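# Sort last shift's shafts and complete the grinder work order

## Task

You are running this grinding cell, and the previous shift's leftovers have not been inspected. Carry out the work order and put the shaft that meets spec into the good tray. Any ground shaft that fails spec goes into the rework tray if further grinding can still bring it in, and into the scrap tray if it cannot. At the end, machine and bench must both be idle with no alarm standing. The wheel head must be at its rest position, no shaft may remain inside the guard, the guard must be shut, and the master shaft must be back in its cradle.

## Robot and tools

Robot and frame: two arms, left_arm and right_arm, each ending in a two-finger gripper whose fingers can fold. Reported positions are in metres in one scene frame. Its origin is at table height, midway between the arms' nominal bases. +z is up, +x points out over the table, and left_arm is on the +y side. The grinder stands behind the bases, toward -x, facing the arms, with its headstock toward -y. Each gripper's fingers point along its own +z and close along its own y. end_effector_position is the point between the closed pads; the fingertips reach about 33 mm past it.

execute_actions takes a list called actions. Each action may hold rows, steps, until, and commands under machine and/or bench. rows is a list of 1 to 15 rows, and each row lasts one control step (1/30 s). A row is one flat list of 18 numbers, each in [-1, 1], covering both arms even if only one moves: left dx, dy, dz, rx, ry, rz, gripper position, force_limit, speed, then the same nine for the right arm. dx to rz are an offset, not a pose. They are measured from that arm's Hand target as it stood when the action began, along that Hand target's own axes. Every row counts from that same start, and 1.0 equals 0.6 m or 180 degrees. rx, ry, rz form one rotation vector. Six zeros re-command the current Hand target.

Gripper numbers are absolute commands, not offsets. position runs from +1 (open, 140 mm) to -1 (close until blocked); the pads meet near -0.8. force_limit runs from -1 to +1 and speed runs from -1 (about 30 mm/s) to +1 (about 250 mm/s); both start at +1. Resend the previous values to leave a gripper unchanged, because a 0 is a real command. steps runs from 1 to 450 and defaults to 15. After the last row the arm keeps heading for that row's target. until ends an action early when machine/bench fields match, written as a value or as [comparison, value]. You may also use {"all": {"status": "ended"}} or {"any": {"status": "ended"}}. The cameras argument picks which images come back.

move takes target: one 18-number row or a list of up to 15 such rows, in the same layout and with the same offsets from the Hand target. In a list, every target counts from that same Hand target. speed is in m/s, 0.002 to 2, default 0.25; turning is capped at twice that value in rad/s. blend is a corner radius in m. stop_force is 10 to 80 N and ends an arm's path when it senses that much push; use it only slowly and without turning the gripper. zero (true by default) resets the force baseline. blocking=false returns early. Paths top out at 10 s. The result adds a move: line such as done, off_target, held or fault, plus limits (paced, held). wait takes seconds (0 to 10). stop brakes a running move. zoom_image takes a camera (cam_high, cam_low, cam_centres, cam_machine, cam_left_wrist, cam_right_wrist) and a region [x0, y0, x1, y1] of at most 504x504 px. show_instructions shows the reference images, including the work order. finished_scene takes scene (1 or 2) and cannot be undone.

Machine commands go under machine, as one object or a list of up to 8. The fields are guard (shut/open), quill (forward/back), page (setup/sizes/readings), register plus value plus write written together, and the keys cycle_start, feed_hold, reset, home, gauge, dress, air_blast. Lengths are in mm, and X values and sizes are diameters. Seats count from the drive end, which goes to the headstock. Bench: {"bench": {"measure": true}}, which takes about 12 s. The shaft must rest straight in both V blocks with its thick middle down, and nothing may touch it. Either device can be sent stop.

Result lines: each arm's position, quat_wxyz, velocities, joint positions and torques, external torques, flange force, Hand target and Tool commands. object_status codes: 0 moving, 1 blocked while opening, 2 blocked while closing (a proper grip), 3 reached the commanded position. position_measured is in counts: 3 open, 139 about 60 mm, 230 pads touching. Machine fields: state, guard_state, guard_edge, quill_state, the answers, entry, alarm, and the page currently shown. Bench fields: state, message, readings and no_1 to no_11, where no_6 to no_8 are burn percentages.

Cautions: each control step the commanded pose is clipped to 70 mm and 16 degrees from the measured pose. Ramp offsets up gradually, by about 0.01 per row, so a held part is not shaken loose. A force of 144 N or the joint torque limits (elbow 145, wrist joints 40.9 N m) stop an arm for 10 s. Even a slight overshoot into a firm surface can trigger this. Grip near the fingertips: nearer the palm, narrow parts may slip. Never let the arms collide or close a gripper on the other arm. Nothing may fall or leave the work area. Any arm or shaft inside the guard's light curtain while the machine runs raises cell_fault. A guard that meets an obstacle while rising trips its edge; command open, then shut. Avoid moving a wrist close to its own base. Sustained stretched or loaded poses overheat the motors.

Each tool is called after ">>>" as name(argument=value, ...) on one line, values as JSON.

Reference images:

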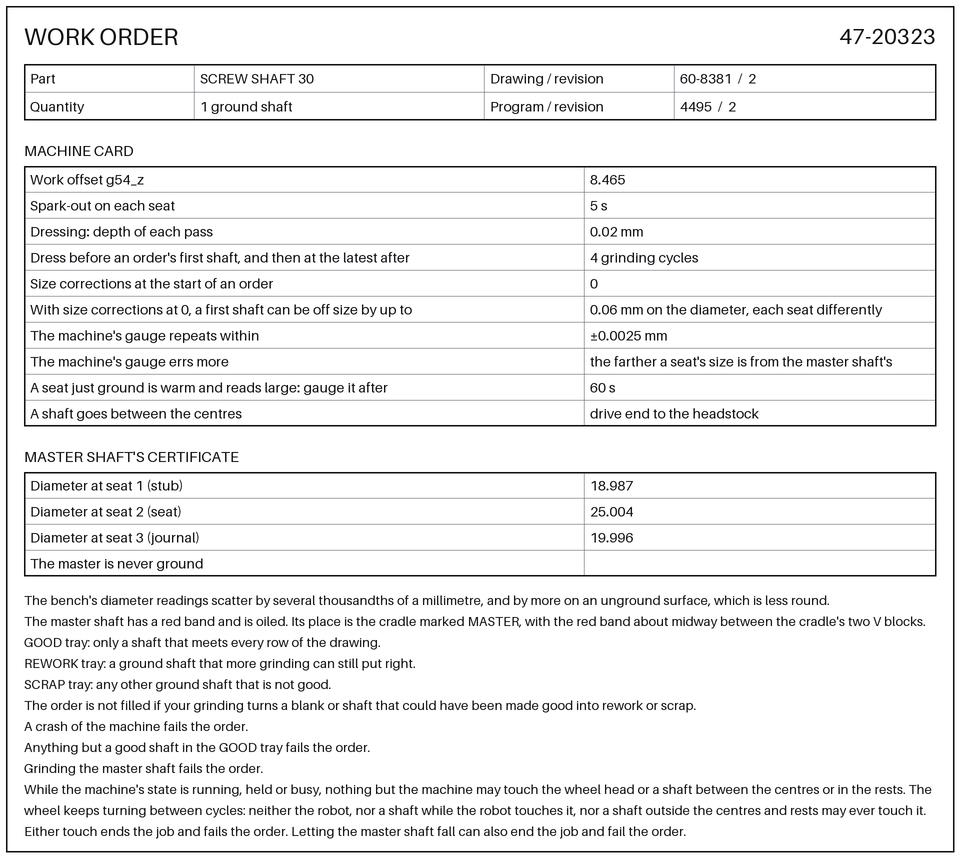

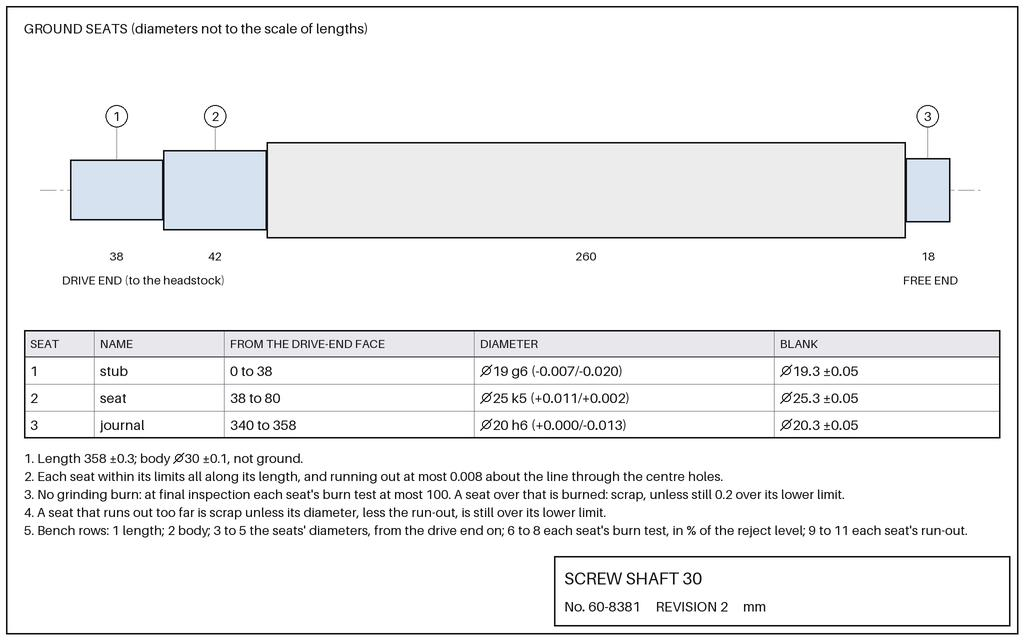

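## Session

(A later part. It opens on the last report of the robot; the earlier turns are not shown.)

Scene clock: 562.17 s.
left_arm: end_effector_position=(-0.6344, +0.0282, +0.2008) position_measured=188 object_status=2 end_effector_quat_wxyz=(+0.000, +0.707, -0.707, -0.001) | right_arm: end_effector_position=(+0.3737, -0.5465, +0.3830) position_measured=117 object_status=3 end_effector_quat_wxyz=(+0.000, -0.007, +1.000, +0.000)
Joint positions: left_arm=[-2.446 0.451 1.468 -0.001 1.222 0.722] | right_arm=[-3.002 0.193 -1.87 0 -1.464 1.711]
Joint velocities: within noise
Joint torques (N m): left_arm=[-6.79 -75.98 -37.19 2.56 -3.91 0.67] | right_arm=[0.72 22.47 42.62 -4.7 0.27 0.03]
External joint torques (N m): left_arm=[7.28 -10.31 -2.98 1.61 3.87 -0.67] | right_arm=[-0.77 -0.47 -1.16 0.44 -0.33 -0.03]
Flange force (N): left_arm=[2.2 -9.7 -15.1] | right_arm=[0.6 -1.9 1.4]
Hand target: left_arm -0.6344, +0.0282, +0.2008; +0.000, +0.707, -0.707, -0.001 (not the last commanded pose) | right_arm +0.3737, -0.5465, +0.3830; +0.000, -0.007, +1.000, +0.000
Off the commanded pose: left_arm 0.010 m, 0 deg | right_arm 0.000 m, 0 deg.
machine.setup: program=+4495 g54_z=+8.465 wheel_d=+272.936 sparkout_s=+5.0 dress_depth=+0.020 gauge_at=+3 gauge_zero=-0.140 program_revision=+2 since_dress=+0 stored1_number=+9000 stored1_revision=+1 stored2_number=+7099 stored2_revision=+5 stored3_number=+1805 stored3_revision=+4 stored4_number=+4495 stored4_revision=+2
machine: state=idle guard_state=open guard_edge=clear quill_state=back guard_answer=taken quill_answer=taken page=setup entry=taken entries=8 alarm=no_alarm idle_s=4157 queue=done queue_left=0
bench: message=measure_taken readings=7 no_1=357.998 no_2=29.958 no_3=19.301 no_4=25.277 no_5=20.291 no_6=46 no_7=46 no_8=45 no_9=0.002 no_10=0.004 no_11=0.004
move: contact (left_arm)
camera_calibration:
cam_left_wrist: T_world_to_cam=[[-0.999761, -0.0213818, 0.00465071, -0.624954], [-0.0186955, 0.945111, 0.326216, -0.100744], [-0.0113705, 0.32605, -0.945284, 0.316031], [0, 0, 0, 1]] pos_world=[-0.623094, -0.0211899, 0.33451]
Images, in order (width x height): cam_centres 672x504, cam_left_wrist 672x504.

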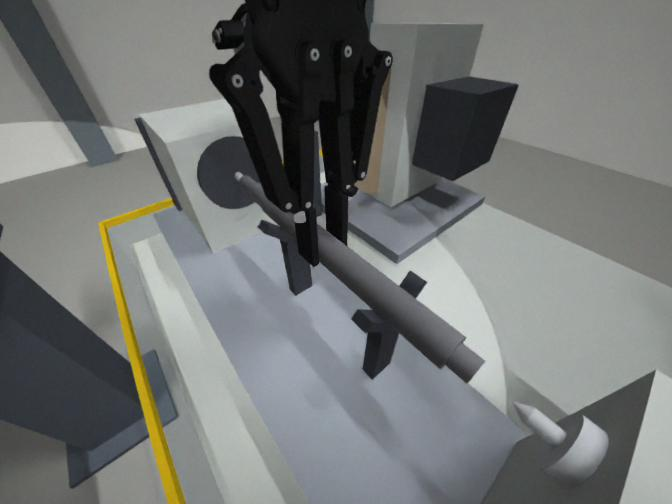

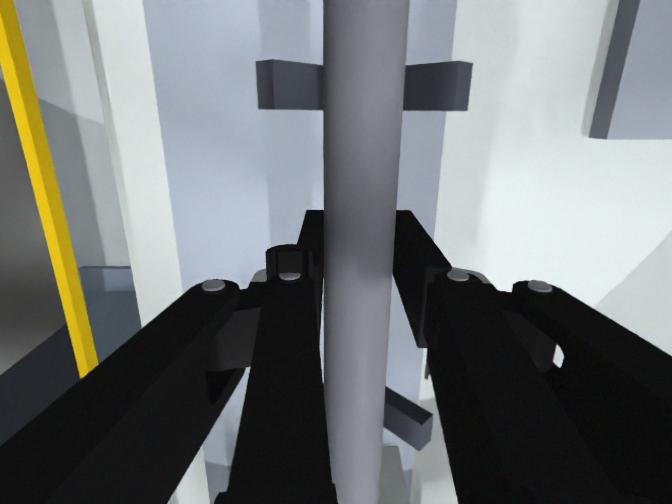

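>>> zoom_image(camera="cam_centres", region=[200, 140, 360, 300])

>>> zoom_image(camera="cam_centres", region=[320, 240, 520, 400])

>>> zoom_image(camera="cam_machine", region=[200, 220, 440, 360])

Scaled by 3.150 from the camera's 672x504 image, which has a finer 960x720 frame.

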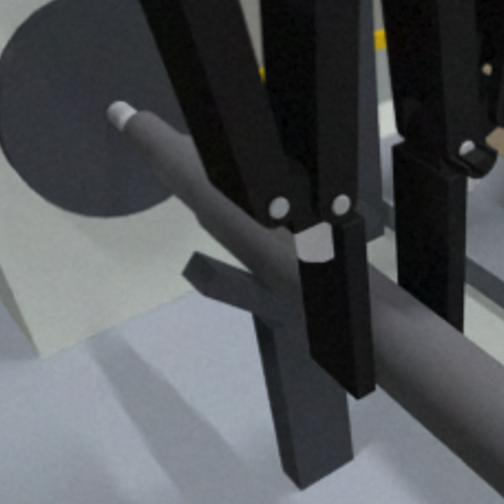

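Scaled by 2.520 from the camera's 672x504 image, which has a finer 960x720 frame.

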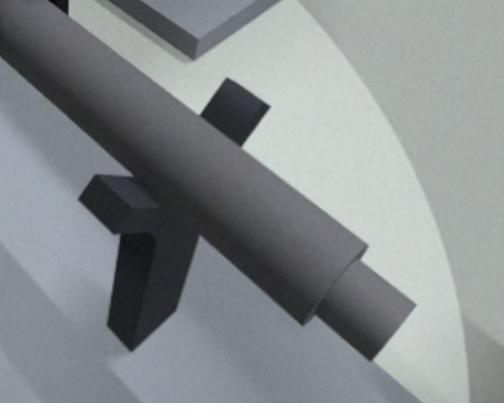

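This scene's latest camera images include none from cam_machine. They are from: cam_centres, cam_left_wrist. cam_machine's image comes with the result of a call that names it in "cameras".

>>> move(target=[0,-0.001,-0.004,0,0,0,-1,0.5,-1,0,0,0,0,0,0,0.1,0.28,-1], speed=0.01, cameras=["cam_machine"])

>>> zoom_image(camera="cam_machine", region=[200, 220, 440, 360])

>>> move(target=[0,0,0.02,0,0,0,-1,0.5,-1,0,0,0,0,0,0,0.1,0.28,-1], speed=0.008, stop_force=14, cameras=["cam_machine","cam_centres"])

>>> zoom_image(camera="cam_machine", region=[200, 220, 440, 360])

Scene clock: 598.10 s.
left_arm: end_effector_position=(-0.6338, +0.0282, +0.2032) position_measured=188 object_status=2 end_effector_quat_wxyz=(+0.000, +0.707, -0.707, -0.001) | right_arm: end_effector_position=(+0.3737, -0.5465, +0.3830) position_measured=117 object_status=3 end_effector_quat_wxyz=(+0.000, -0.007, +1.000, +0.000)
Joint positions: left_arm=[-2.445 0.45 1.466 -0.001 1.226 0.723] | right_arm=[-3.002 0.193 -1.87 0 -1.464 1.711]
Joint velocities: within noise
Joint torques (N m): left_arm=[-2.93 -103.41 -48.31 3.86 -0.03 0.4] | right_arm=[0.51 22.39 42.66 -4.73 0.27 0.01]
External joint torques (N m): left_arm=[2.83 17.65 8.31 0.28 -0.01 -0.4] | right_arm=[-0.52 -0.69 -1.31 0.49 -0.32 -0.01]
Flange force (N): left_arm=[7.7 3.6 18.6] | right_arm=[0.5 -1.2 1.7]
Hand target: left_arm -0.6338, +0.0282, +0.2032; +0.000, +0.707, -0.707, -0.001 | right_arm +0.3737, -0.5465, +0.3830; +0.000, -0.007, +1.000, +0.000
Off the commanded pose: left_arm 0.000 m, 0 deg | right_arm 0.000 m, 0 deg.
machine.setup: program=+4495 g54_z=+8.465 wheel_d=+272.936 sparkout_s=+5.0 dress_depth=+0.020 gauge_at=+3 gauge_zero=-0.140 program_revision=+2 since_dress=+0 stored1_number=+9000 stored1_revision=+1 stored2_number=+7099 stored2_revision=+5 stored3_number=+1805 stored3_revision=+4 stored4_number=+4495 stored4_revision=+2
machine: state=idle guard_state=open guard_edge=clear quill_state=back guard_answer=taken quill_answer=taken page=setup entry=taken entries=8 alarm=no_alarm idle_s=4192 queue=done queue_left=0
bench: message=measure_taken readings=7 no_1=357.998 no_2=29.958 no_3=19.301 no_4=25.277 no_5=20.291 no_6=46 no_7=46 no_8=45 no_9=0.002 no_10=0.004 no_11=0.004
move: done
Images, in order (width x height): cam_machine 672x504.

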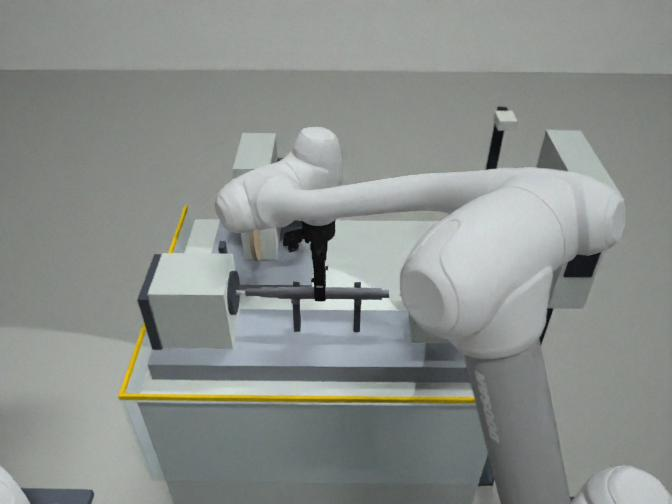

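Scaled by 2.100 from the camera's 672x504 image, which has a finer 960x720 frame.

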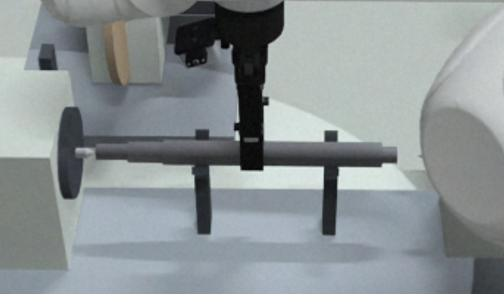

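Scene clock: 599.03 s.
left_arm: end_effector_position=(-0.6339, +0.0281, +0.2008) position_measured=188 object_status=2 end_effector_quat_wxyz=(+0.000, +0.707, -0.707, -0.001) | right_arm: end_effector_position=(+0.3737, -0.5465, +0.3830) position_measured=117 object_status=3 end_effector_quat_wxyz=(+0.000, -0.007, +1.000, +0.000)
Joint positions: left_arm=[-2.445 0.451 1.469 -0.001 1.222 0.723] | right_arm=[-3.002 0.193 -1.87 0 -1.464 1.711]
Joint velocities: within noise
Joint torques (N m): left_arm=[0.14 -85.54 -37.63 5.61 -0.54 0.83] | right_arm=[0.49 22.61 42.69 -4.68 0.31 0.03]
External joint torques (N m): left_arm=[-0.24 0.32 -2.29 -1.48 0.49 -0.83] | right_arm=[-0.48 -0.83 -1.22 0.42 -0.36 -0.03]
Flange force (N): left_arm=[3.3 5.3 -3.1] | right_arm=[0.2 -1.2 1.5]
Hand target: left_arm -0.6339, +0.0281, +0.2008; +0.000, +0.707, -0.707, -0.001 (not the last commanded pose) | right_arm +0.3737, -0.5465, +0.3830; +0.000, -0.007, +1.000, +0.000
Off the commanded pose: left_arm 0.010 m, 0 deg | right_arm 0.000 m, 0 deg.
machine.setup: program=+4495 g54_z=+8.465 wheel_d=+272.936 sparkout_s=+5.0 dress_depth=+0.020 gauge_at=+3 gauge_zero=-0.140 program_revision=+2 since_dress=+0 stored1_number=+9000 stored1_revision=+1 stored2_number=+7099 stored2_revision=+5 stored3_number=+1805 stored3_revision=+4 stored4_number=+4495 stored4_revision=+2
machine: state=idle guard_state=open guard_edge=clear quill_state=back guard_answer=taken quill_answer=taken page=setup entry=taken entries=8 alarm=no_alarm idle_s=4193 queue=done queue_left=0
bench: message=measure_taken readings=7 no_1=357.998 no_2=29.958 no_3=19.301 no_4=25.277 no_5=20.291 no_6=46 no_7=46 no_8=45 no_9=0.002 no_10=0.004 no_11=0.004
move: contact (left_arm)
Images, in order (width x height): cam_centres 672x504, cam_machine 672x504.

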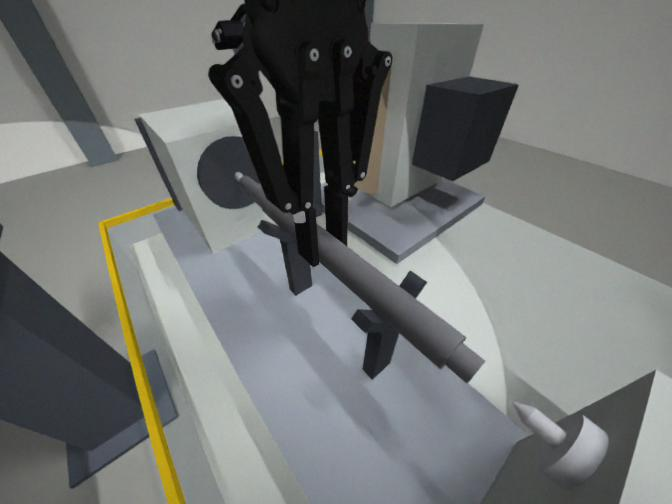

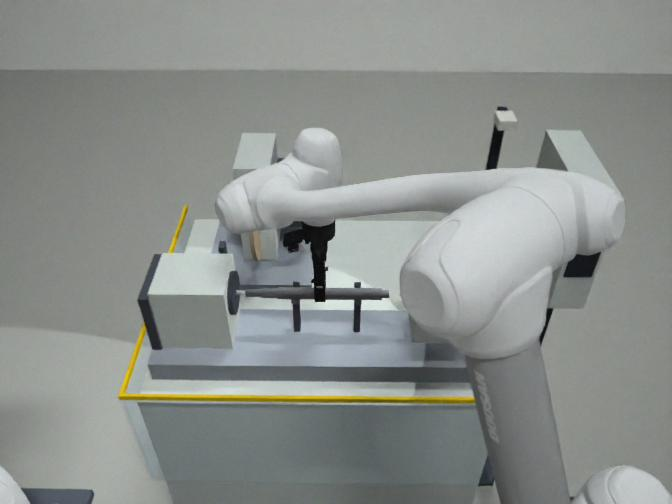

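Scaled by 2.100 from the camera's 672x504 image, which has a finer 960x720 frame.

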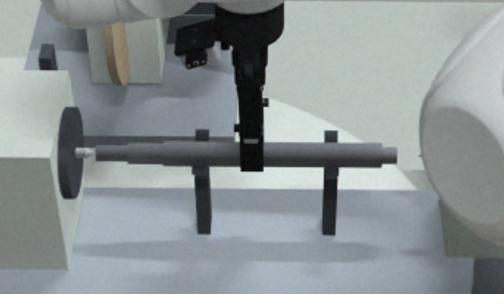

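>>> move(target=[0,0,-0.0012,0,0,0,-1,0.5,-1,0,0,0,0,0,0,0.1,0.28,-1], speed=0.01, cameras=[])

>>> execute_actions(actions=[{"rows":[[0,0,0,0,0,0,0.1,0.28,-1,0,0,0,0,0,0,0.1,0.28,-1]],"steps":75}], cameras=["cam_left_wrist"])

>>> move(target=[0,0,-0.53,0,0,0,0.1,0.28,-1,0,0,0,0,0,0,0.1,0.28,-1], speed=0.12, cameras=["cam_machine","cam_centres"])

>>> zoom_image(camera="cam_machine", region=[200, 220, 440, 360])

Scene clock: 608.53 s.
left_arm: end_effector_position=(-0.6338, +0.0281, +0.2015) position_measured=188 object_status=2 end_effector_quat_wxyz=(+0.000, +0.707, -0.707, -0.001) | right_arm: end_effector_position=(+0.3737, -0.5465, +0.3830) position_measured=117 object_status=3 end_effector_quat_wxyz=(+0.000, -0.007, +1.000, +0.000)
Joint positions: left_arm=[-2.445 0.45 1.468 -0.001 1.223 0.723] | right_arm=[-3.002 0.193 -1.87 0 -1.464 1.711]
Joint velocities: within noise
Joint torques (N m): left_arm=[-2.32 -102.37 -47.69 4.36 0.18 0.55] | right_arm=[0.36 22.41 42.67 -4.69 0.31 0.01]
External joint torques (N m): left_arm=[2.26 17 7.79 -0.24 -0.22 -0.55] | right_arm=[-0.35 -0.79 -1.3 0.45 -0.36 -0.01]
Flange force (N): left_arm=[7.0 4.2 18.1] | right_arm=[0.4 -0.9 1.6]
Hand target: left_arm -0.6339, +0.0281, +0.2015; +0.000, +0.707, -0.707, -0.001 | right_arm +0.3737, -0.5465, +0.3830; +0.000, -0.007, +1.000, +0.000
Off the commanded pose: left_arm 0.000 m, 0 deg | right_arm 0.000 m, 0 deg.
machine.setup: program=+4495 g54_z=+8.465 wheel_d=+272.936 sparkout_s=+5.0 dress_depth=+0.020 gauge_at=+3 gauge_zero=-0.140 program_revision=+2 since_dress=+0 stored1_number=+9000 stored1_revision=+1 stored2_number=+7099 stored2_revision=+5 stored3_number=+1805 stored3_revision=+4 stored4_number=+4495 stored4_revision=+2
machine: state=idle guard_state=open guard_edge=clear quill_state=back guard_answer=taken quill_answer=taken page=setup entry=taken entries=8 alarm=no_alarm idle_s=4202 queue=done queue_left=0
bench: message=measure_taken readings=7 no_1=357.998 no_2=29.958 no_3=19.301 no_4=25.277 no_5=20.291 no_6=46 no_7=46 no_8=45 no_9=0.002 no_10=0.004 no_11=0.004
move: done
No camera images: "cameras" was empty.

Scene clock: 611.23 s.
left_arm: end_effector_position=(-0.6338, +0.0281, +0.2015) position_measured=117 object_status=3 end_effector_quat_wxyz=(+0.000, +0.707, -0.707, -0.001) | right_arm: end_effector_position=(+0.3737, -0.5465, +0.3830) position_measured=117 object_status=3 end_effector_quat_wxyz=(+0.000, -0.007, +1.000, +0.000)
Joint positions: left_arm=[-2.445 0.45 1.468 -0.001 1.223 0.723] | right_arm=[-3.002 0.193 -1.87 0 -1.464 1.711]
Joint velocities: within noise
Joint torques (N m): left_arm=[-2.87 -88.75 -39.33 3.9 -0.1 0.42] | right_arm=[0.35 22.26 42.59 -4.72 0.28 0.02]
External joint torques (N m): left_arm=[2.8 2.51 -0.86 0.25 0.06 -0.42] | right_arm=[-0.27 -0.85 -1.28 0.48 -0.33 -0.02]
Flange force (N): left_arm=[6.3 2.3 0.4] | right_arm=[0.3 -0.7 1.7]
Hand target: left_arm -0.6339, +0.0281, +0.2015; +0.000, +0.707, -0.707, -0.001 | right_arm +0.3737, -0.5465, +0.3830; +0.000, -0.007, +1.000, +0.000
Off the commanded pose: left_arm 0.000 m, 0 deg | right_arm 0.000 m, 0 deg.
machine.setup: program=+4495 g54_z=+8.465 wheel_d=+272.936 sparkout_s=+5.0 dress_depth=+0.020 gauge_at=+3 gauge_zero=-0.140 program_revision=+2 since_dress=+0 stored1_number=+9000 stored1_revision=+1 stored2_number=+7099 stored2_revision=+5 stored3_number=+1805 stored3_revision=+4 stored4_number=+4495 stored4_revision=+2
machine: state=idle guard_state=open guard_edge=clear quill_state=back guard_answer=taken quill_answer=taken page=setup entry=taken entries=8 alarm=no_alarm idle_s=4205 queue=done queue_left=0
bench: message=measure_taken readings=7 no_1=357.998 no_2=29.958 no_3=19.301 no_4=25.277 no_5=20.291 no_6=46 no_7=46 no_8=45 no_9=0.002 no_10=0.004 no_11=0.004
camera_calibration:
cam_left_wrist: T_world_to_cam=[[-0.99976, -0.0213539, 0.00487698, -0.624532], [-0.0185978, 0.945184, 0.32601, -0.100832], [-0.0115712, 0.325841, -0.945354, 0.316591], [0, 0, 0, 1]] pos_world=[-0.622594, -0.0211901, 0.335209]
Images, in order (width x height): cam_left_wrist 672x504.

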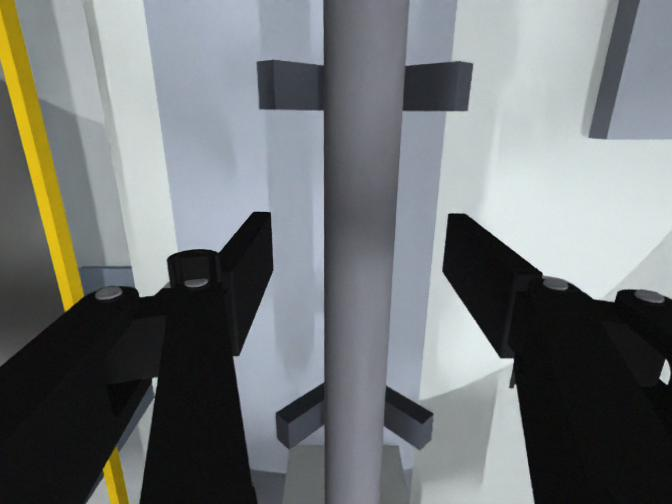

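Scene clock: 614.33 s.
left_arm: end_effector_position=(-0.6335, +0.0279, +0.5195) position_measured=117 object_status=3 end_effector_quat_wxyz=(+0.000, +0.707, -0.707, -0.001) | right_arm: end_effector_position=(+0.3737, -0.5465, +0.3830) position_measured=117 object_status=3 end_effector_quat_wxyz=(+0.000, -0.007, +1.000, +0.000)
Joint positions: left_arm=[-2.445 0.413 0.945 -0.001 1.783 0.722] | right_arm=[-3.002 0.193 -1.87 0 -1.464 1.711]
Joint velocities: within noise
Joint torques (N m): left_arm=[-3.07 -87.03 -40.78 4.14 0.06 0.42] | right_arm=[0.56 22.26 42.56 -4.72 0.29 -0.01]
External joint torques (N m): left_arm=[3.07 2.91 -0.95 0.17 -0.1 -0.42] | right_arm=[-0.59 -0.32 -1.16 0.47 -0.35 0.01]
Flange force (N): left_arm=[8.2 3.8 -3.3] | right_arm=[0.9 -1.4 1.3]
Hand target: left_arm -0.6335, +0.0279, +0.5195; +0.000, +0.707, -0.707, -0.001 | right_arm +0.3737, -0.5465, +0.3830; +0.000, -0.007, +1.000, +0.000
Off the commanded pose: left_arm 0.000 m, 0 deg | right_arm 0.000 m, 0 deg.
machine.setup: program=+4495 g54_z=+8.465 wheel_d=+272.936 sparkout_s=+5.0 dress_depth=+0.020 gauge_at=+3 gauge_zero=-0.140 program_revision=+2 since_dress=+0 stored1_number=+9000 stored1_revision=+1 stored2_number=+7099 stored2_revision=+5 stored3_number=+1805 stored3_revision=+4 stored4_number=+4495 stored4_revision=+2
machine: state=idle guard_state=open guard_edge=clear quill_state=back guard_answer=taken quill_answer=taken page=setup entry=taken entries=8 alarm=no_alarm idle_s=4208 queue=done queue_left=0
bench: message=measure_taken readings=7 no_1=357.998 no_2=29.958 no_3=19.301 no_4=25.277 no_5=20.291 no_6=46 no_7=46 no_8=45 no_9=0.002 no_10=0.004 no_11=0.004
move: done
Images, in order (width x height): cam_centres 672x504, cam_machine 672x504.

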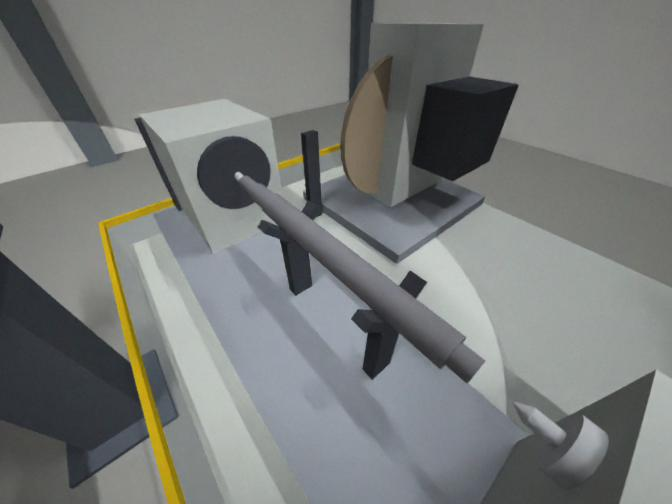

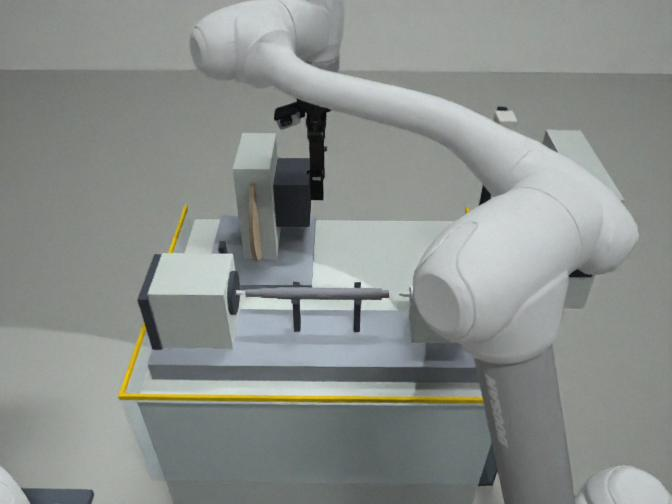

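Scaled by 2.100 from the camera's 672x504 image, which has a finer 960x720 frame.

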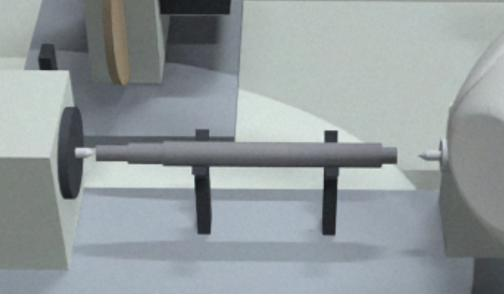

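>>> move(target=[0.075,-0.98,0,0,0,0,0.1,0.28,-1,0,0,0,0,0,0,0.1,0.28,-1], speed=0.2, cameras=[])

>>> execute_actions(actions=[{"machine":{"quill":"forward"},"steps":130},{"machine":{"guard":"shut"},"steps":110}], cameras=["cam_machine","cam_centres"])

Scene clock: 623.73 s.
left_arm: end_effector_position=(-0.0455, -0.0171, +0.5188) position_measured=117 object_status=3 end_effector_quat_wxyz=(+0.000, +0.707, -0.707, -0.001) | right_arm: end_effector_position=(+0.3737, -0.5465, +0.3830) position_measured=117 object_status=3 end_effector_quat_wxyz=(+0.000, -0.007, +1.000, +0.000)
Joint positions: left_arm=[-1.631 0.066 1.386 -0.001 1.69 1.537] | right_arm=[-3.002 0.193 -1.87 0 -1.464 1.711]
Joint velocities: within noise
Joint torques (N m): left_arm=[-3.2 -51.37 -41.63 4.1 -0.05 0.5] | right_arm=[0.67 22.51 42.45 -4.71 0.29 0.02]
External joint torques (N m): left_arm=[3.42 1.52 -0.74 0.25 0 -0.5] | right_arm=[-0.72 -0.28 -0.97 0.45 -0.35 -0.02]
Flange force (N): left_arm=[3.9 -5.0 -1.8] | right_arm=[0.7 -1.7 1.0]
Hand target: left_arm -0.0455, -0.0170, +0.5188; +0.000, +0.707, -0.707, -0.001 | right_arm +0.3737, -0.5465, +0.3830; +0.000, -0.007, +1.000, +0.000
Off the commanded pose: left_arm 0.000 m, 0 deg | right_arm 0.000 m, 0 deg.
machine.setup: program=+4495 g54_z=+8.465 wheel_d=+272.936 sparkout_s=+5.0 dress_depth=+0.020 gauge_at=+3 gauge_zero=-0.140 program_revision=+2 since_dress=+0 stored1_number=+9000 stored1_revision=+1 stored2_number=+7099 stored2_revision=+5 stored3_number=+1805 stored3_revision=+4 stored4_number=+4495 stored4_revision=+2
machine: state=idle guard_state=open guard_edge=clear quill_state=back guard_answer=taken quill_answer=taken page=setup entry=taken entries=8 alarm=no_alarm idle_s=4217 queue=done queue_left=0
bench: message=measure_taken readings=7 no_1=357.998 no_2=29.958 no_3=19.301 no_4=25.277 no_5=20.291 no_6=46 no_7=46 no_8=45 no_9=0.002 no_10=0.004 no_11=0.004
move: done
No camera images: "cameras" was empty.

Scene clock: 631.93 s.
left_arm: end_effector_position=(-0.0455, -0.0170, +0.5188) position_measured=117 object_status=3 end_effector_quat_wxyz=(+0.000, +0.707, -0.707, -0.001) | right_arm: end_effector_position=(+0.3737, -0.5465, +0.3830) position_measured=117 object_status=3 end_effector_quat_wxyz=(+0.000, -0.007, +1.000, +0.000)
Joint positions: left_arm=[-1.63 0.066 1.386 -0.001 1.69 1.537] | right_arm=[-3.002 0.193 -1.87 0 -1.464 1.711]
Joint velocities: within noise
Joint torques (N m): left_arm=[-2.74 -51.53 -41.66 4.17 0 0.45] | right_arm=[0.57 22.56 42.57 -4.72 0.27 0.03]
External joint torques (N m): left_arm=[2.71 2.01 -0.78 0.18 -0.05 -0.45] | right_arm=[-0.61 -0.75 -1.22 0.47 -0.33 -0.03]
External joint torques at the end of the 1st action: left_arm=[2.74 1.33 -0.74 0.18 0.08 -0.41] | right_arm=[-0.36 -0.87 -1.27 0.46 -0.32 -0.01]
Flange force (N): left_arm=[4.8 -3.9 -1.9] | right_arm=[0.3 -1.5 1.6]
Flange force at the end of the 1st action (N): left_arm=[3.6 -4.0 -1.9] | right_arm=[0.2 -0.9 1.7]
Hand target: left_arm -0.0455, -0.0170, +0.5188; +0.000, +0.707, -0.707, -0.001 | right_arm +0.3737, -0.5465, +0.3830; +0.000, -0.007, +1.000, +0.000
Tool commands: left_gripper/position=+0.1 left_gripper/force_limit=+0.28 left_gripper/speed=-1.0 right_gripper/position=+0.1 right_gripper/force_limit=+0.28 right_gripper/speed=-1.0
Off the commanded pose: left_arm 0.000 m, 0 deg | right_arm 0.000 m, 0 deg.
machine.setup: program=+4495 g54_z=+8.465 wheel_d=+272.936 sparkout_s=+5.0 dress_depth=+0.020 gauge_at=+3 gauge_zero=-0.140 program_revision=+2 since_dress=+0 stored1_number=+9000 stored1_revision=+1 stored2_number=+7099 stored2_revision=+5 stored3_number=+1805 stored3_revision=+4 stored4_number=+4495 stored4_revision=+2
machine: state=idle guard_state=shut guard_edge=clear quill_state=clamped guard_answer=taken quill_answer=taken page=setup entry=taken entries=8 alarm=no_alarm idle_s=4226 queue=done queue_left=0
bench: message=measure_taken readings=7 no_1=357.998 no_2=29.958 no_3=19.301 no_4=25.277 no_5=20.291 no_6=46 no_7=46 no_8=45 no_9=0.002 no_10=0.004 no_11=0.004
Images, in order (width x height): cam_centres 672x504, cam_machine 672x504.

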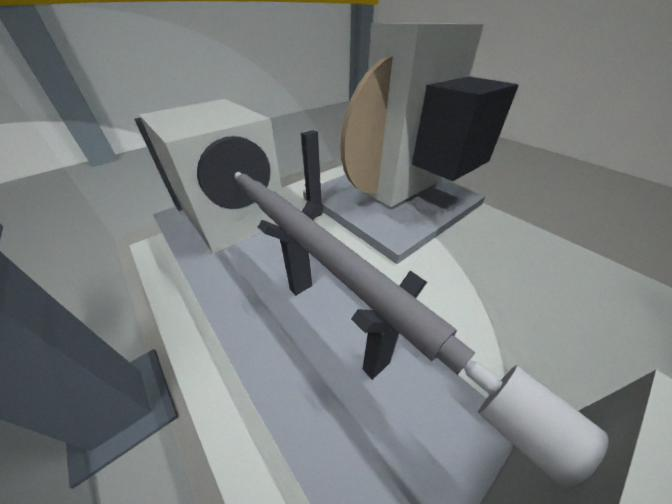

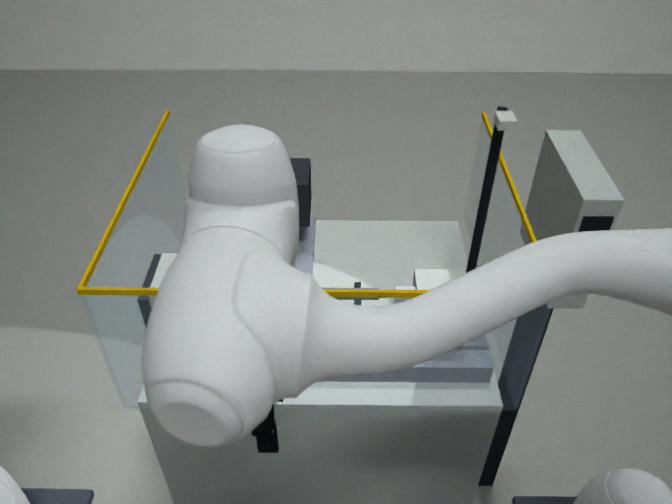

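>>> execute_actions(actions=[{"machine":[{"page":"readings"},{"register":"gauge_at","value":1,"write":true,"gauge":true},{"register":"gauge_at","value":2,"write":true,"gauge":true},{"register":"gauge_at","value":3,"write":true,"gauge":true}],"steps":450,"until":{"machine":{"queue":["!=","running"]}}}], cameras=[])

Scene clock: 654.17 s.
left_arm: end_effector_position=(-0.0455, -0.0170, +0.5188) position_measured=117 object_status=3 end_effector_quat_wxyz=(+0.000, +0.707, -0.707, -0.001) | right_arm: end_effector_position=(+0.3737, -0.5465, +0.3830) position_measured=117 object_status=3 end_effector_quat_wxyz=(+0.000, -0.007, +1.000, +0.000)
Joint positions: left_arm=[-1.63 0.066 1.386 -0.001 1.69 1.537] | right_arm=[-3.002 0.193 -1.87 0 -1.464 1.711]
Joint velocities: within noise
Joint torques (N m): left_arm=[-2.9 -51.56 -41.61 4.14 -0.07 0.41] | right_arm=[0.33 22.39 42.66 -4.71 0.27 0.01]
External joint torques (N m): left_arm=[2.97 1.93 -0.82 0.21 0.02 -0.41] | right_arm=[-0.27 -0.9 -1.33 0.47 -0.32 -0.01]
Flange force (N): left_arm=[4.7 -4.4 -2.1] | right_arm=[0.3 -0.6 1.8]
Hand target: left_arm -0.0455, -0.0170, +0.5188; +0.000, +0.707, -0.707, -0.001 | right_arm +0.3737, -0.5465, +0.3830; +0.000, -0.007, +1.000, +0.000
Tool commands: left_gripper/position=+0.1 left_gripper/force_limit=+0.28 left_gripper/speed=-1.0 right_gripper/position=+0.1 right_gripper/force_limit=+0.28 right_gripper/speed=-1.0
Off the commanded pose: left_arm 0.000 m, 0 deg | right_arm 0.000 m, 0 deg.
machine.readings: gauge_d=+20.288 gauge_d_1=+19.300 gauge_d_2=+25.275 gauge_d_3=+20.288 pos_x=+0.000 pos_z=+0.000 load_peak=+0.0 cycles=+0
machine: state=idle guard_state=shut guard_edge=clear quill_state=clamped guard_answer=taken quill_answer=taken page=readings entry=taken entries=14 alarm=no_alarm idle_s=4248 queue=done queue_left=0
bench: message=measure_taken readings=7 no_1=357.998 no_2=29.958 no_3=19.301 no_4=25.277 no_5=20.291 no_6=46 no_7=46 no_8=45 no_9=0.002 no_10=0.004 no_11=0.004
No camera images: "cameras" was empty.

>>> execute_actions(actions=[{"machine":[{"register":"size_1","value":0.08,"write":true},{"register":"size_2","value":0.08,"write":true},{"register":"size_3","value":0.08,"write":true},{"page":"sizes"}],"steps":60,"until":{"machine":{"queue":["!=","running"]}}}], cameras=[])

>>> execute_actions(actions=[{"machine":{"cycle_start":true},"steps":450,"until":{"machine":{"state":["=","done"]}}},{"steps":450,"until":{"machine":{"state":["!=","running"]}}},{"steps":450,"until":{"machine":{"state":["!=","running"]}}}], cameras=["cam_centres"])

>>> execute_actions(actions=[{"steps":450,"until":{"machine":{"state":["!=","running"]}}},{"steps":450,"until":{"machine":{"state":["!=","running"]}}},{"steps":450,"until":{"machine":{"state":["!=","running"]}}}], cameras=[])

>>> execute_actions(actions=[{"steps":450,"until":{"machine":{"state":["!=","running"]}}},{"steps":450,"until":{"machine":{"state":["!=","running"]}}},{"steps":450,"until":{"machine":{"state":["!=","running"]}}}], cameras=[])

>>> execute_actions(actions=[{"steps":450,"until":{"machine":{"state":["!=","running"]}}},{"steps":450,"until":{"machine":{"state":["!=","running"]}}},{"steps":450,"until":{"machine":{"state":["!=","running"]}}}], cameras=[])

Scene clock: 675.87 s.
left_arm: end_effector_position=(-0.0455, -0.0170, +0.5188) position_measured=117 object_status=3 end_effector_quat_wxyz=(+0.000, +0.707, -0.707, -0.001) | right_arm: end_effector_position=(+0.3737, -0.5465, +0.3830) position_measured=117 object_status=3 end_effector_quat_wxyz=(+0.000, -0.007, +1.000, +0.000)
Joint positions: left_arm=[-1.63 0.066 1.386 -0.001 1.69 1.537] | right_arm=[-3.002 0.193 -1.87 0 -1.464 1.711]
Joint velocities: within noise
Joint torques (N m): left_arm=[-3.02 -51.18 -41.72 4.15 -0.15 0.42] | right_arm=[0.46 22.24 42.63 -4.69 0.28 0.03]
External joint torques (N m): left_arm=[2.71 1.87 -0.7 0.18 0.1 -0.42] | right_arm=[-0.51 -0.16 -1.16 0.44 -0.33 -0.03]
Flange force (N): left_arm=[4.4 -3.9 -2.0] | right_arm=[1.2 -1.3 1.3]
Hand target: left_arm -0.0455, -0.0170, +0.5188; +0.000, +0.707, -0.707, -0.001 | right_arm +0.3737, -0.5465, +0.3830; +0.000, -0.007, +1.000, +0.000
Tool commands: left_gripper/position=+0.1 left_gripper/force_limit=+0.28 left_gripper/speed=-1.0 right_gripper/position=+0.1 right_gripper/force_limit=+0.28 right_gripper/speed=-1.0
Off the commanded pose: left_arm 0.000 m, 0 deg | right_arm 0.000 m, 0 deg.
machine.sizes: size_1=+0.080 size_2=+0.080 size_3=+0.080 aim_1=+18.986 aim_2=+25.006 aim_3=+19.994
machine: state=idle guard_state=shut guard_edge=clear quill_state=clamped guard_answer=taken quill_answer=taken page=sizes entry=taken entries=17 alarm=no_alarm idle_s=4269 queue=done queue_left=0
bench: message=measure_taken readings=7 no_1=357.998 no_2=29.958 no_3=19.301 no_4=25.277 no_5=20.291 no_6=46 no_7=46 no_8=45 no_9=0.002 no_10=0.004 no_11=0.004
No camera images: "cameras" was empty.

Scene clock: 721.07 s.
left_arm: end_effector_position=(-0.0455, -0.0170, +0.5188) position_measured=117 object_status=3 end_effector_quat_wxyz=(+0.000, +0.707, -0.707, -0.001) | right_arm: end_effector_position=(+0.3737, -0.5465, +0.3830) position_measured=117 object_status=3 end_effector_quat_wxyz=(+0.000, -0.007, +1.000, +0.000)
Joint positions: left_arm=[-1.63 0.066 1.386 -0.001 1.69 1.537] | right_arm=[-3.002 0.193 -1.87 0 -1.464 1.711]
Joint velocities: within noise
Joint torques (N m): left_arm=[-2.78 -51.2 -41.61 4.09 -0.07 0.5] | right_arm=[0.68 22.6 42.68 -4.75 0.28 0.04]
External joint torques (N m): left_arm=[2.66 1.39 -0.95 0.26 0.02 -0.5] | right_arm=[-0.69 -0.84 -1.3 0.5 -0.34 -0.04]
External joint torques at the end of the 1st action: left_arm=[2.81 1.92 -0.6 0.18 0.07 -0.41] | right_arm=[-0.72 -0.08 -0.86 0.44 -0.34 -0.04]
External joint torques at the end of the 2nd action: left_arm=[2.74 2.02 -0.75 0.14 0.05 -0.42] | right_arm=[-0.38 -0.67 -1.34 0.47 -0.29 -0.04]
Flange force (N): left_arm=[4.1 -3.7 -2.2] | right_arm=[0.2 -1.7 1.7]
Flange force at the end of the 1st action (N): left_arm=[4.3 -4.1 -1.7] | right_arm=[0.9 -1.8 0.8]
Flange force at the end of the 2nd action (N): left_arm=[4.7 -4.0 -2.0] | right_arm=[0.6 -1.0 1.8]
Hand target: left_arm -0.0455, -0.0170, +0.5188; +0.000, +0.707, -0.707, -0.001 | right_arm +0.3737, -0.5465, +0.3830; +0.000, -0.007, +1.000, +0.000
Tool commands: left_gripper/position=+0.1 left_gripper/force_limit=+0.28 left_gripper/speed=-1.0 right_gripper/position=+0.1 right_gripper/force_limit=+0.28 right_gripper/speed=-1.0
Off the commanded pose: left_arm 0.000 m, 0 deg | right_arm 0.000 m, 0 deg.
machine.sizes: size_1=+0.080 size_2=+0.080 size_3=+0.080 aim_1=+18.986 aim_2=+25.006 aim_3=+19.994
machine: state=running guard_state=shut guard_edge=clear quill_state=clamped guard_answer=taken quill_answer=taken page=sizes entry=taken entries=18 alarm=no_alarm idle_s=4314 queue=running queue_left=0
bench: message=measure_taken readings=7 no_1=357.998 no_2=29.958 no_3=19.301 no_4=25.277 no_5=20.291 no_6=46 no_7=46 no_8=45 no_9=0.002 no_10=0.004 no_11=0.004
Images, in order (width x height): cam_centres 672x504.

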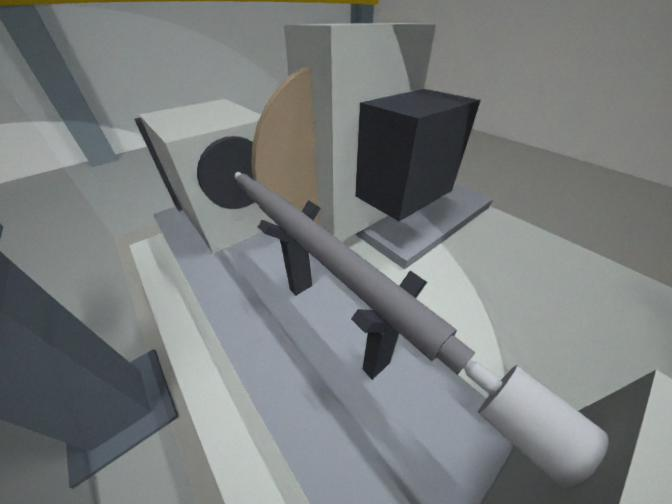

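Scene clock: 766.27 s.
left_arm: end_effector_position=(-0.0455, -0.0170, +0.5188) position_measured=117 object_status=3 end_effector_quat_wxyz=(+0.000, +0.707, -0.707, -0.001) | right_arm: end_effector_position=(+0.3737, -0.5465, +0.3830) position_measured=117 object_status=3 end_effector_quat_wxyz=(+0.000, -0.007, +1.000, +0.000)
Joint positions: left_arm=[-1.63 0.066 1.386 -0.001 1.69 1.537] | right_arm=[-3.002 0.193 -1.87 0 -1.464 1.711]
Joint velocities: within noise
Joint torques (N m): left_arm=[-2.85 -51.49 -41.45 4.14 -0.08 0.45] | right_arm=[0.61 22.32 42.65 -4.69 0.3 0.03]
External joint torques (N m): left_arm=[2.97 2.22 -0.86 0.21 0.03 -0.45] | right_arm=[-0.63 -0.58 -1.34 0.45 -0.36 -0.03]
External joint torques at the end of the 1st action: left_arm=[2.72 2.33 -0.74 0.17 0.04 -0.46] | right_arm=[-0.5 -0.85 -1.31 0.45 -0.31 0.01]
External joint torques at the end of the 2nd action: left_arm=[3.34 2.21 -0.78 0.21 0.01 -0.37] | right_arm=[-0.29 -0.98 -1.33 0.5 -0.33 -0.01]
Flange force (N): left_arm=[5.3 -4.3 -2.2] | right_arm=[0.7 -1.6 1.7]
Flange force at the end of the 1st action (N): left_arm=[5.2 -3.9 -2.0] | right_arm=[0.3 -1.1 1.7]
Flange force at the end of the 2nd action (N): left_arm=[5.1 -5.1 -2.0] | right_arm=[0.1 -0.7 1.8]
Hand target: left_arm -0.0455, -0.0170, +0.5188; +0.000, +0.707, -0.707, -0.001 | right_arm +0.3737, -0.5465, +0.3830; +0.000, -0.007, +1.000, +0.000
Tool commands: left_gripper/position=+0.1 left_gripper/force_limit=+0.28 left_gripper/speed=-1.0 right_gripper/position=+0.1 right_gripper/force_limit=+0.28 right_gripper/speed=-1.0
Off the commanded pose: left_arm 0.000 m, 0 deg | right_arm 0.000 m, 0 deg.
machine.sizes: size_1=+0.080 size_2=+0.080 size_3=+0.080 aim_1=+18.986 aim_2=+25.006 aim_3=+19.994
machine: state=running guard_state=shut guard_edge=clear quill_state=clamped guard_answer=taken quill_answer=taken page=sizes entry=taken entries=18 alarm=no_alarm idle_s=4359 queue=running queue_left=0
bench: message=measure_taken readings=7 no_1=357.998 no_2=29.958 no_3=19.301 no_4=25.277 no_5=20.291 no_6=46 no_7=46 no_8=45 no_9=0.002 no_10=0.004 no_11=0.004
No camera images: "cameras" was empty.

Scene clock: 811.47 s.
left_arm: end_effector_position=(-0.0455, -0.0170, +0.5188) position_measured=117 object_status=3 end_effector_quat_wxyz=(+0.000, +0.707, -0.707, -0.001) | right_arm: end_effector_position=(+0.3737, -0.5465, +0.3830) position_measured=117 object_status=3 end_effector_quat_wxyz=(+0.000, -0.007, +1.000, +0.000)
Joint positions: left_arm=[-1.63 0.066 1.386 -0.001 1.69 1.537] | right_arm=[-3.002 0.193 -1.87 0 -1.464 1.711]
Joint velocities: within noise
Joint torques (N m): left_arm=[-3.07 -51.16 -41.61 4.1 -0.11 0.43] | right_arm=[0.55 22.57 42.74 -4.7 0.29 0.05]
External joint torques (N m): left_arm=[2.9 2.3 -0.59 0.21 0.05 -0.43] | right_arm=[-0.53 -0.97 -1.42 0.46 -0.34 -0.05]
External joint torques at the end of the 1st action: left_arm=[2.71 1.83 -1.14 0.17 0.02 -0.41] | right_arm=[-0.47 -0.8 -1.31 0.44 -0.34 0.02]
External joint torques at the end of the 2nd action: left_arm=[3.27 1.79 -0.72 0.19 -0.02 -0.43] | right_arm=[-0.65 -0.81 -1.22 0.46 -0.36 -0.02]
Flange force (N): left_arm=[4.9 -4.3 -1.7] | right_arm=[0.2 -1.3 1.9]
Flange force at the end of the 1st action (N): left_arm=[5.1 -4.0 -2.7] | right_arm=[0.4 -1.1 1.7]
Flange force at the end of the 2nd action (N): left_arm=[4.3 -4.9 -1.8] | right_arm=[0.2 -1.5 1.5]
Hand target: left_arm -0.0455, -0.0170, +0.5188; +0.000, +0.707, -0.707, -0.001 | right_arm +0.3737, -0.5465, +0.3830; +0.000, -0.007, +1.000, +0.000
Tool commands: left_gripper/position=+0.1 left_gripper/force_limit=+0.28 left_gripper/speed=-1.0 right_gripper/position=+0.1 right_gripper/force_limit=+0.28 right_gripper/speed=-1.0
Off the commanded pose: left_arm 0.000 m, 0 deg | right_arm 0.000 m, 0 deg.
machine.sizes: size_1=+0.080 size_2=+0.080 size_3=+0.080 aim_1=+18.986 aim_2=+25.006 aim_3=+19.994
machine: state=running guard_state=shut guard_edge=clear quill_state=clamped guard_answer=taken quill_answer=taken page=sizes entry=taken entries=18 alarm=no_alarm idle_s=4403 queue=running queue_left=0
bench: message=measure_taken readings=7 no_1=357.998 no_2=29.958 no_3=19.301 no_4=25.277 no_5=20.291 no_6=46 no_7=46 no_8=45 no_9=0.002 no_10=0.004 no_11=0.004
No camera images: "cameras" was empty.

Scene clock: 856.67 s.
left_arm: end_effector_position=(-0.0455, -0.0170, +0.5188) position_measured=117 object_status=3 end_effector_quat_wxyz=(+0.000, +0.707, -0.707, -0.001) | right_arm: end_effector_position=(+0.3737, -0.5465, +0.3830) position_measured=117 object_status=3 end_effector_quat_wxyz=(+0.000, -0.007, +1.000, +0.000)
Joint positions: left_arm=[-1.63 0.066 1.386 -0.001 1.69 1.537] | right_arm=[-3.002 0.193 -1.87 0 -1.464 1.711]
Joint velocities: within noise
Joint torques (N m): left_arm=[-2.72 -51.14 -41.61 4.14 -0.06 0.46] | right_arm=[0.46 22.52 42.57 -4.75 0.28 0.04]
External joint torques (N m): left_arm=[2.83 2.28 -0.51 0.19 0 -0.46] | right_arm=[-0.46 -1.04 -1.27 0.51 -0.33 -0.04]
External joint torques at the end of the 1st action: left_arm=[2.88 1.29 -0.82 0.24 0.09 -0.41] | right_arm=[-0.49 -0.57 -1.24 0.49 -0.34 -0.01]
External joint torques at the end of the 2nd action: left_arm=[3.11 1.75 -0.93 0.2 -0.01 -0.47] | right_arm=[-0.87 -0.83 -1.27 0.46 -0.35 -0.03]
Flange force (N): left_arm=[4.7 -4.1 -1.5] | right_arm=[-0.1 -1.1 1.7]
Flange force at the end of the 1st action (N): left_arm=[3.7 -4.2 -2.1] | right_arm=[0.6 -1.2 1.5]
Flange force at the end of the 2nd action (N): left_arm=[4.6 -4.5 -2.2] | right_arm=[0.1 -2.1 1.6]
Hand target: left_arm -0.0455, -0.0170, +0.5188; +0.000, +0.707, -0.707, -0.001 | right_arm +0.3737, -0.5465, +0.3830; +0.000, -0.007, +1.000, +0.000
Tool commands: left_gripper/position=+0.1 left_gripper/force_limit=+0.28 left_gripper/speed=-1.0 right_gripper/position=+0.1 right_gripper/force_limit=+0.28 right_gripper/speed=-1.0
Off the commanded pose: left_arm 0.000 m, 0 deg | right_arm 0.000 m, 0 deg.
machine.sizes: size_1=+0.080 size_2=+0.080 size_3=+0.080 aim_1=+18.986 aim_2=+25.006 aim_3=+19.994
machine: state=running guard_state=shut guard_edge=clear quill_state=clamped guard_answer=taken quill_answer=taken page=sizes entry=taken entries=18 alarm=no_alarm idle_s=4448 queue=running queue_left=0
bench: message=measure_taken readings=7 no_1=357.998 no_2=29.958 no_3=19.301 no_4=25.277 no_5=20.291 no_6=46 no_7=46 no_8=45 no_9=0.002 no_10=0.004 no_11=0.004
No camera images: "cameras" was empty.

>>> execute_actions(actions=[{"machine":{"page":"readings"},"steps":450,"until":{"machine":{"state":["!=","running"]}}}], cameras=["cam_centres"])

Scene clock: 877.27 s.
left_arm: end_effector_position=(-0.0455, -0.0170, +0.5188) position_measured=117 object_status=3 end_effector_quat_wxyz=(+0.000, +0.707, -0.707, -0.001) | right_arm: end_effector_position=(+0.3737, -0.5465, +0.3830) position_measured=117 object_status=3 end_effector_quat_wxyz=(+0.000, -0.007, +1.000, +0.000)
Joint positions: left_arm=[-1.63 0.066 1.386 -0.001 1.69 1.537] | right_arm=[-3.002 0.193 -1.87 0 -1.464 1.711]
Joint velocities: within noise
Joint torques (N m): left_arm=[-3.01 -51.13 -41.52 4.12 -0.11 0.46] | right_arm=[0.57 22.5 42.62 -4.71 0.3 0.01]
External joint torques (N m): left_arm=[2.95 1.77 -0.79 0.21 0.06 -0.46] | right_arm=[-0.55 -1.13 -1.32 0.47 -0.35 -0.01]
Flange force (N): left_arm=[4.4 -4.3 -2.1] | right_arm=[-0.2 -1.3 1.8]
Hand target: left_arm -0.0455, -0.0170, +0.5188; +0.000, +0.707, -0.707, -0.001 | right_arm +0.3737, -0.5465, +0.3830; +0.000, -0.007, +1.000, +0.000
Tool commands: left_gripper/position=+0.1 left_gripper/force_limit=+0.28 left_gripper/speed=-1.0 right_gripper/position=+0.1 right_gripper/force_limit=+0.28 right_gripper/speed=-1.0
Off the commanded pose: left_arm 0.000 m, 0 deg | right_arm 0.000 m, 0 deg.
machine.readings: gauge_d=+20.288 gauge_d_1=+0.000 gauge_d_2=+0.000 gauge_d_3=+0.000 pos_x=-366.972 pos_z=+349.000 load_peak=+17.0 cycles=+0
machine: state=running guard_state=shut guard_edge=clear quill_state=clamped guard_answer=taken quill_answer=taken page=readings entry=taken entries=18 alarm=no_alarm idle_s=4468 queue=done queue_left=0
bench: message=measure_taken readings=7 no_1=357.998 no_2=29.958 no_3=19.301 no_4=25.277 no_5=20.291 no_6=46 no_7=46 no_8=45 no_9=0.002 no_10=0.004 no_11=0.004
Images, in order (width x height): cam_centres 672x504.

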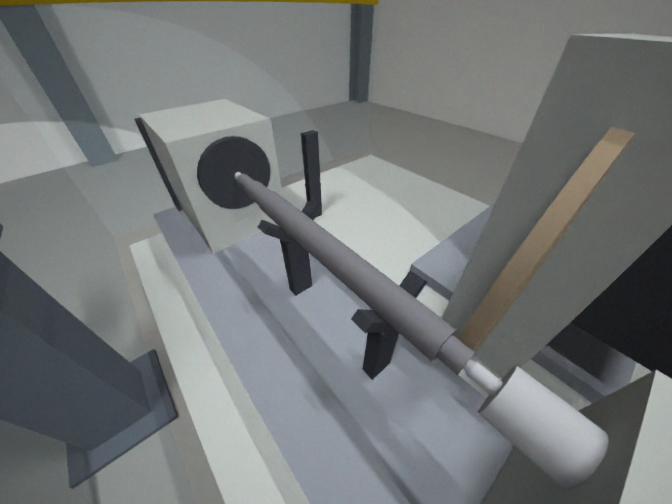

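>>> execute_actions(actions=[{"steps":450,"until":{"machine":{"state":["!=","running"]}}},{"steps":450,"until":{"machine":{"state":["!=","running"]}}},{"steps":450,"until":{"machine":{"state":["!=","running"]}}}], cameras=[])

Scene clock: 898.33 s.
left_arm: end_effector_position=(-0.0455, -0.0170, +0.5188) position_measured=117 object_status=3 end_effector_quat_wxyz=(+0.000, +0.707, -0.707, -0.001) | right_arm: end_effector_position=(+0.3737, -0.5465, +0.3830) position_measured=117 object_status=3 end_effector_quat_wxyz=(+0.000, -0.007, +1.000, +0.000)
Joint positions: left_arm=[-1.63 0.066 1.386 -0.001 1.69 1.537] | right_arm=[-3.002 0.193 -1.87 0 -1.464 1.711]
Joint velocities: within noise
Joint torques (N m): left_arm=[-2.96 -51.22 -41.6 4.14 -0.09 0.42] | right_arm=[0.4 22.34 42.65 -4.71 0.28 0.04]
External joint torques (N m): left_arm=[2.98 1.16 -1.02 0.22 0.04 -0.42] | right_arm=[-0.4 -0.73 -1.31 0.47 -0.33 -0.04]
External joint torques at the end of the 1st action: left_arm=[2.78 2.43 -0.7 0.22 -0.01 -0.46] | right_arm=[-0.42 -1 -1.35 0.5 -0.35 -0.06]
External joint torques at the end of the 2nd action: left_arm=[2.97 1.16 -1.01 0.2 0.04 -0.47] | right_arm=[-0.4 -0.45 -1.21 0.43 -0.33 -0.04]
Flange force (N): left_arm=[3.8 -4.4 -2.4] | right_arm=[0.5 -1.0 1.7]
Flange force at the end of the 1st action (N): left_arm=[5.3 -4.0 -1.9] | right_arm=[0.1 -1.1 1.8]
Flange force at the end of the 2nd action (N): left_arm=[3.8 -4.3 -2.3] | right_arm=[0.8 -1.0 1.5]
Hand target: left_arm -0.0455, -0.0170, +0.5188; +0.000, +0.707, -0.707, -0.001 | right_arm +0.3737, -0.5465, +0.3830; +0.000, -0.007, +1.000, +0.000
Tool commands: left_gripper/position=+0.1 left_gripper/force_limit=+0.28 left_gripper/speed=-1.0 right_gripper/position=+0.1 right_gripper/force_limit=+0.28 right_gripper/speed=-1.0
Off the commanded pose: left_arm 0.000 m, 0 deg | right_arm 0.000 m, 0 deg.
machine.readings: gauge_d=+20.288 gauge_d_1=+0.000 gauge_d_2=+0.000 gauge_d_3=+0.000 pos_x=+0.000 pos_z=+0.000 load_peak=+17.0 cycles=+1
machine: state=done guard_state=shut guard_edge=clear quill_state=clamped guard_answer=taken quill_answer=taken page=readings entry=taken entries=18 alarm=no_alarm idle_s=0 queue=done queue_left=0
bench: message=measure_taken readings=7 no_1=357.998 no_2=29.958 no_3=19.301 no_4=25.277 no_5=20.291 no_6=46 no_7=46 no_8=45 no_9=0.002 no_10=0.004 no_11=0.004
No camera images: "cameras" was empty.


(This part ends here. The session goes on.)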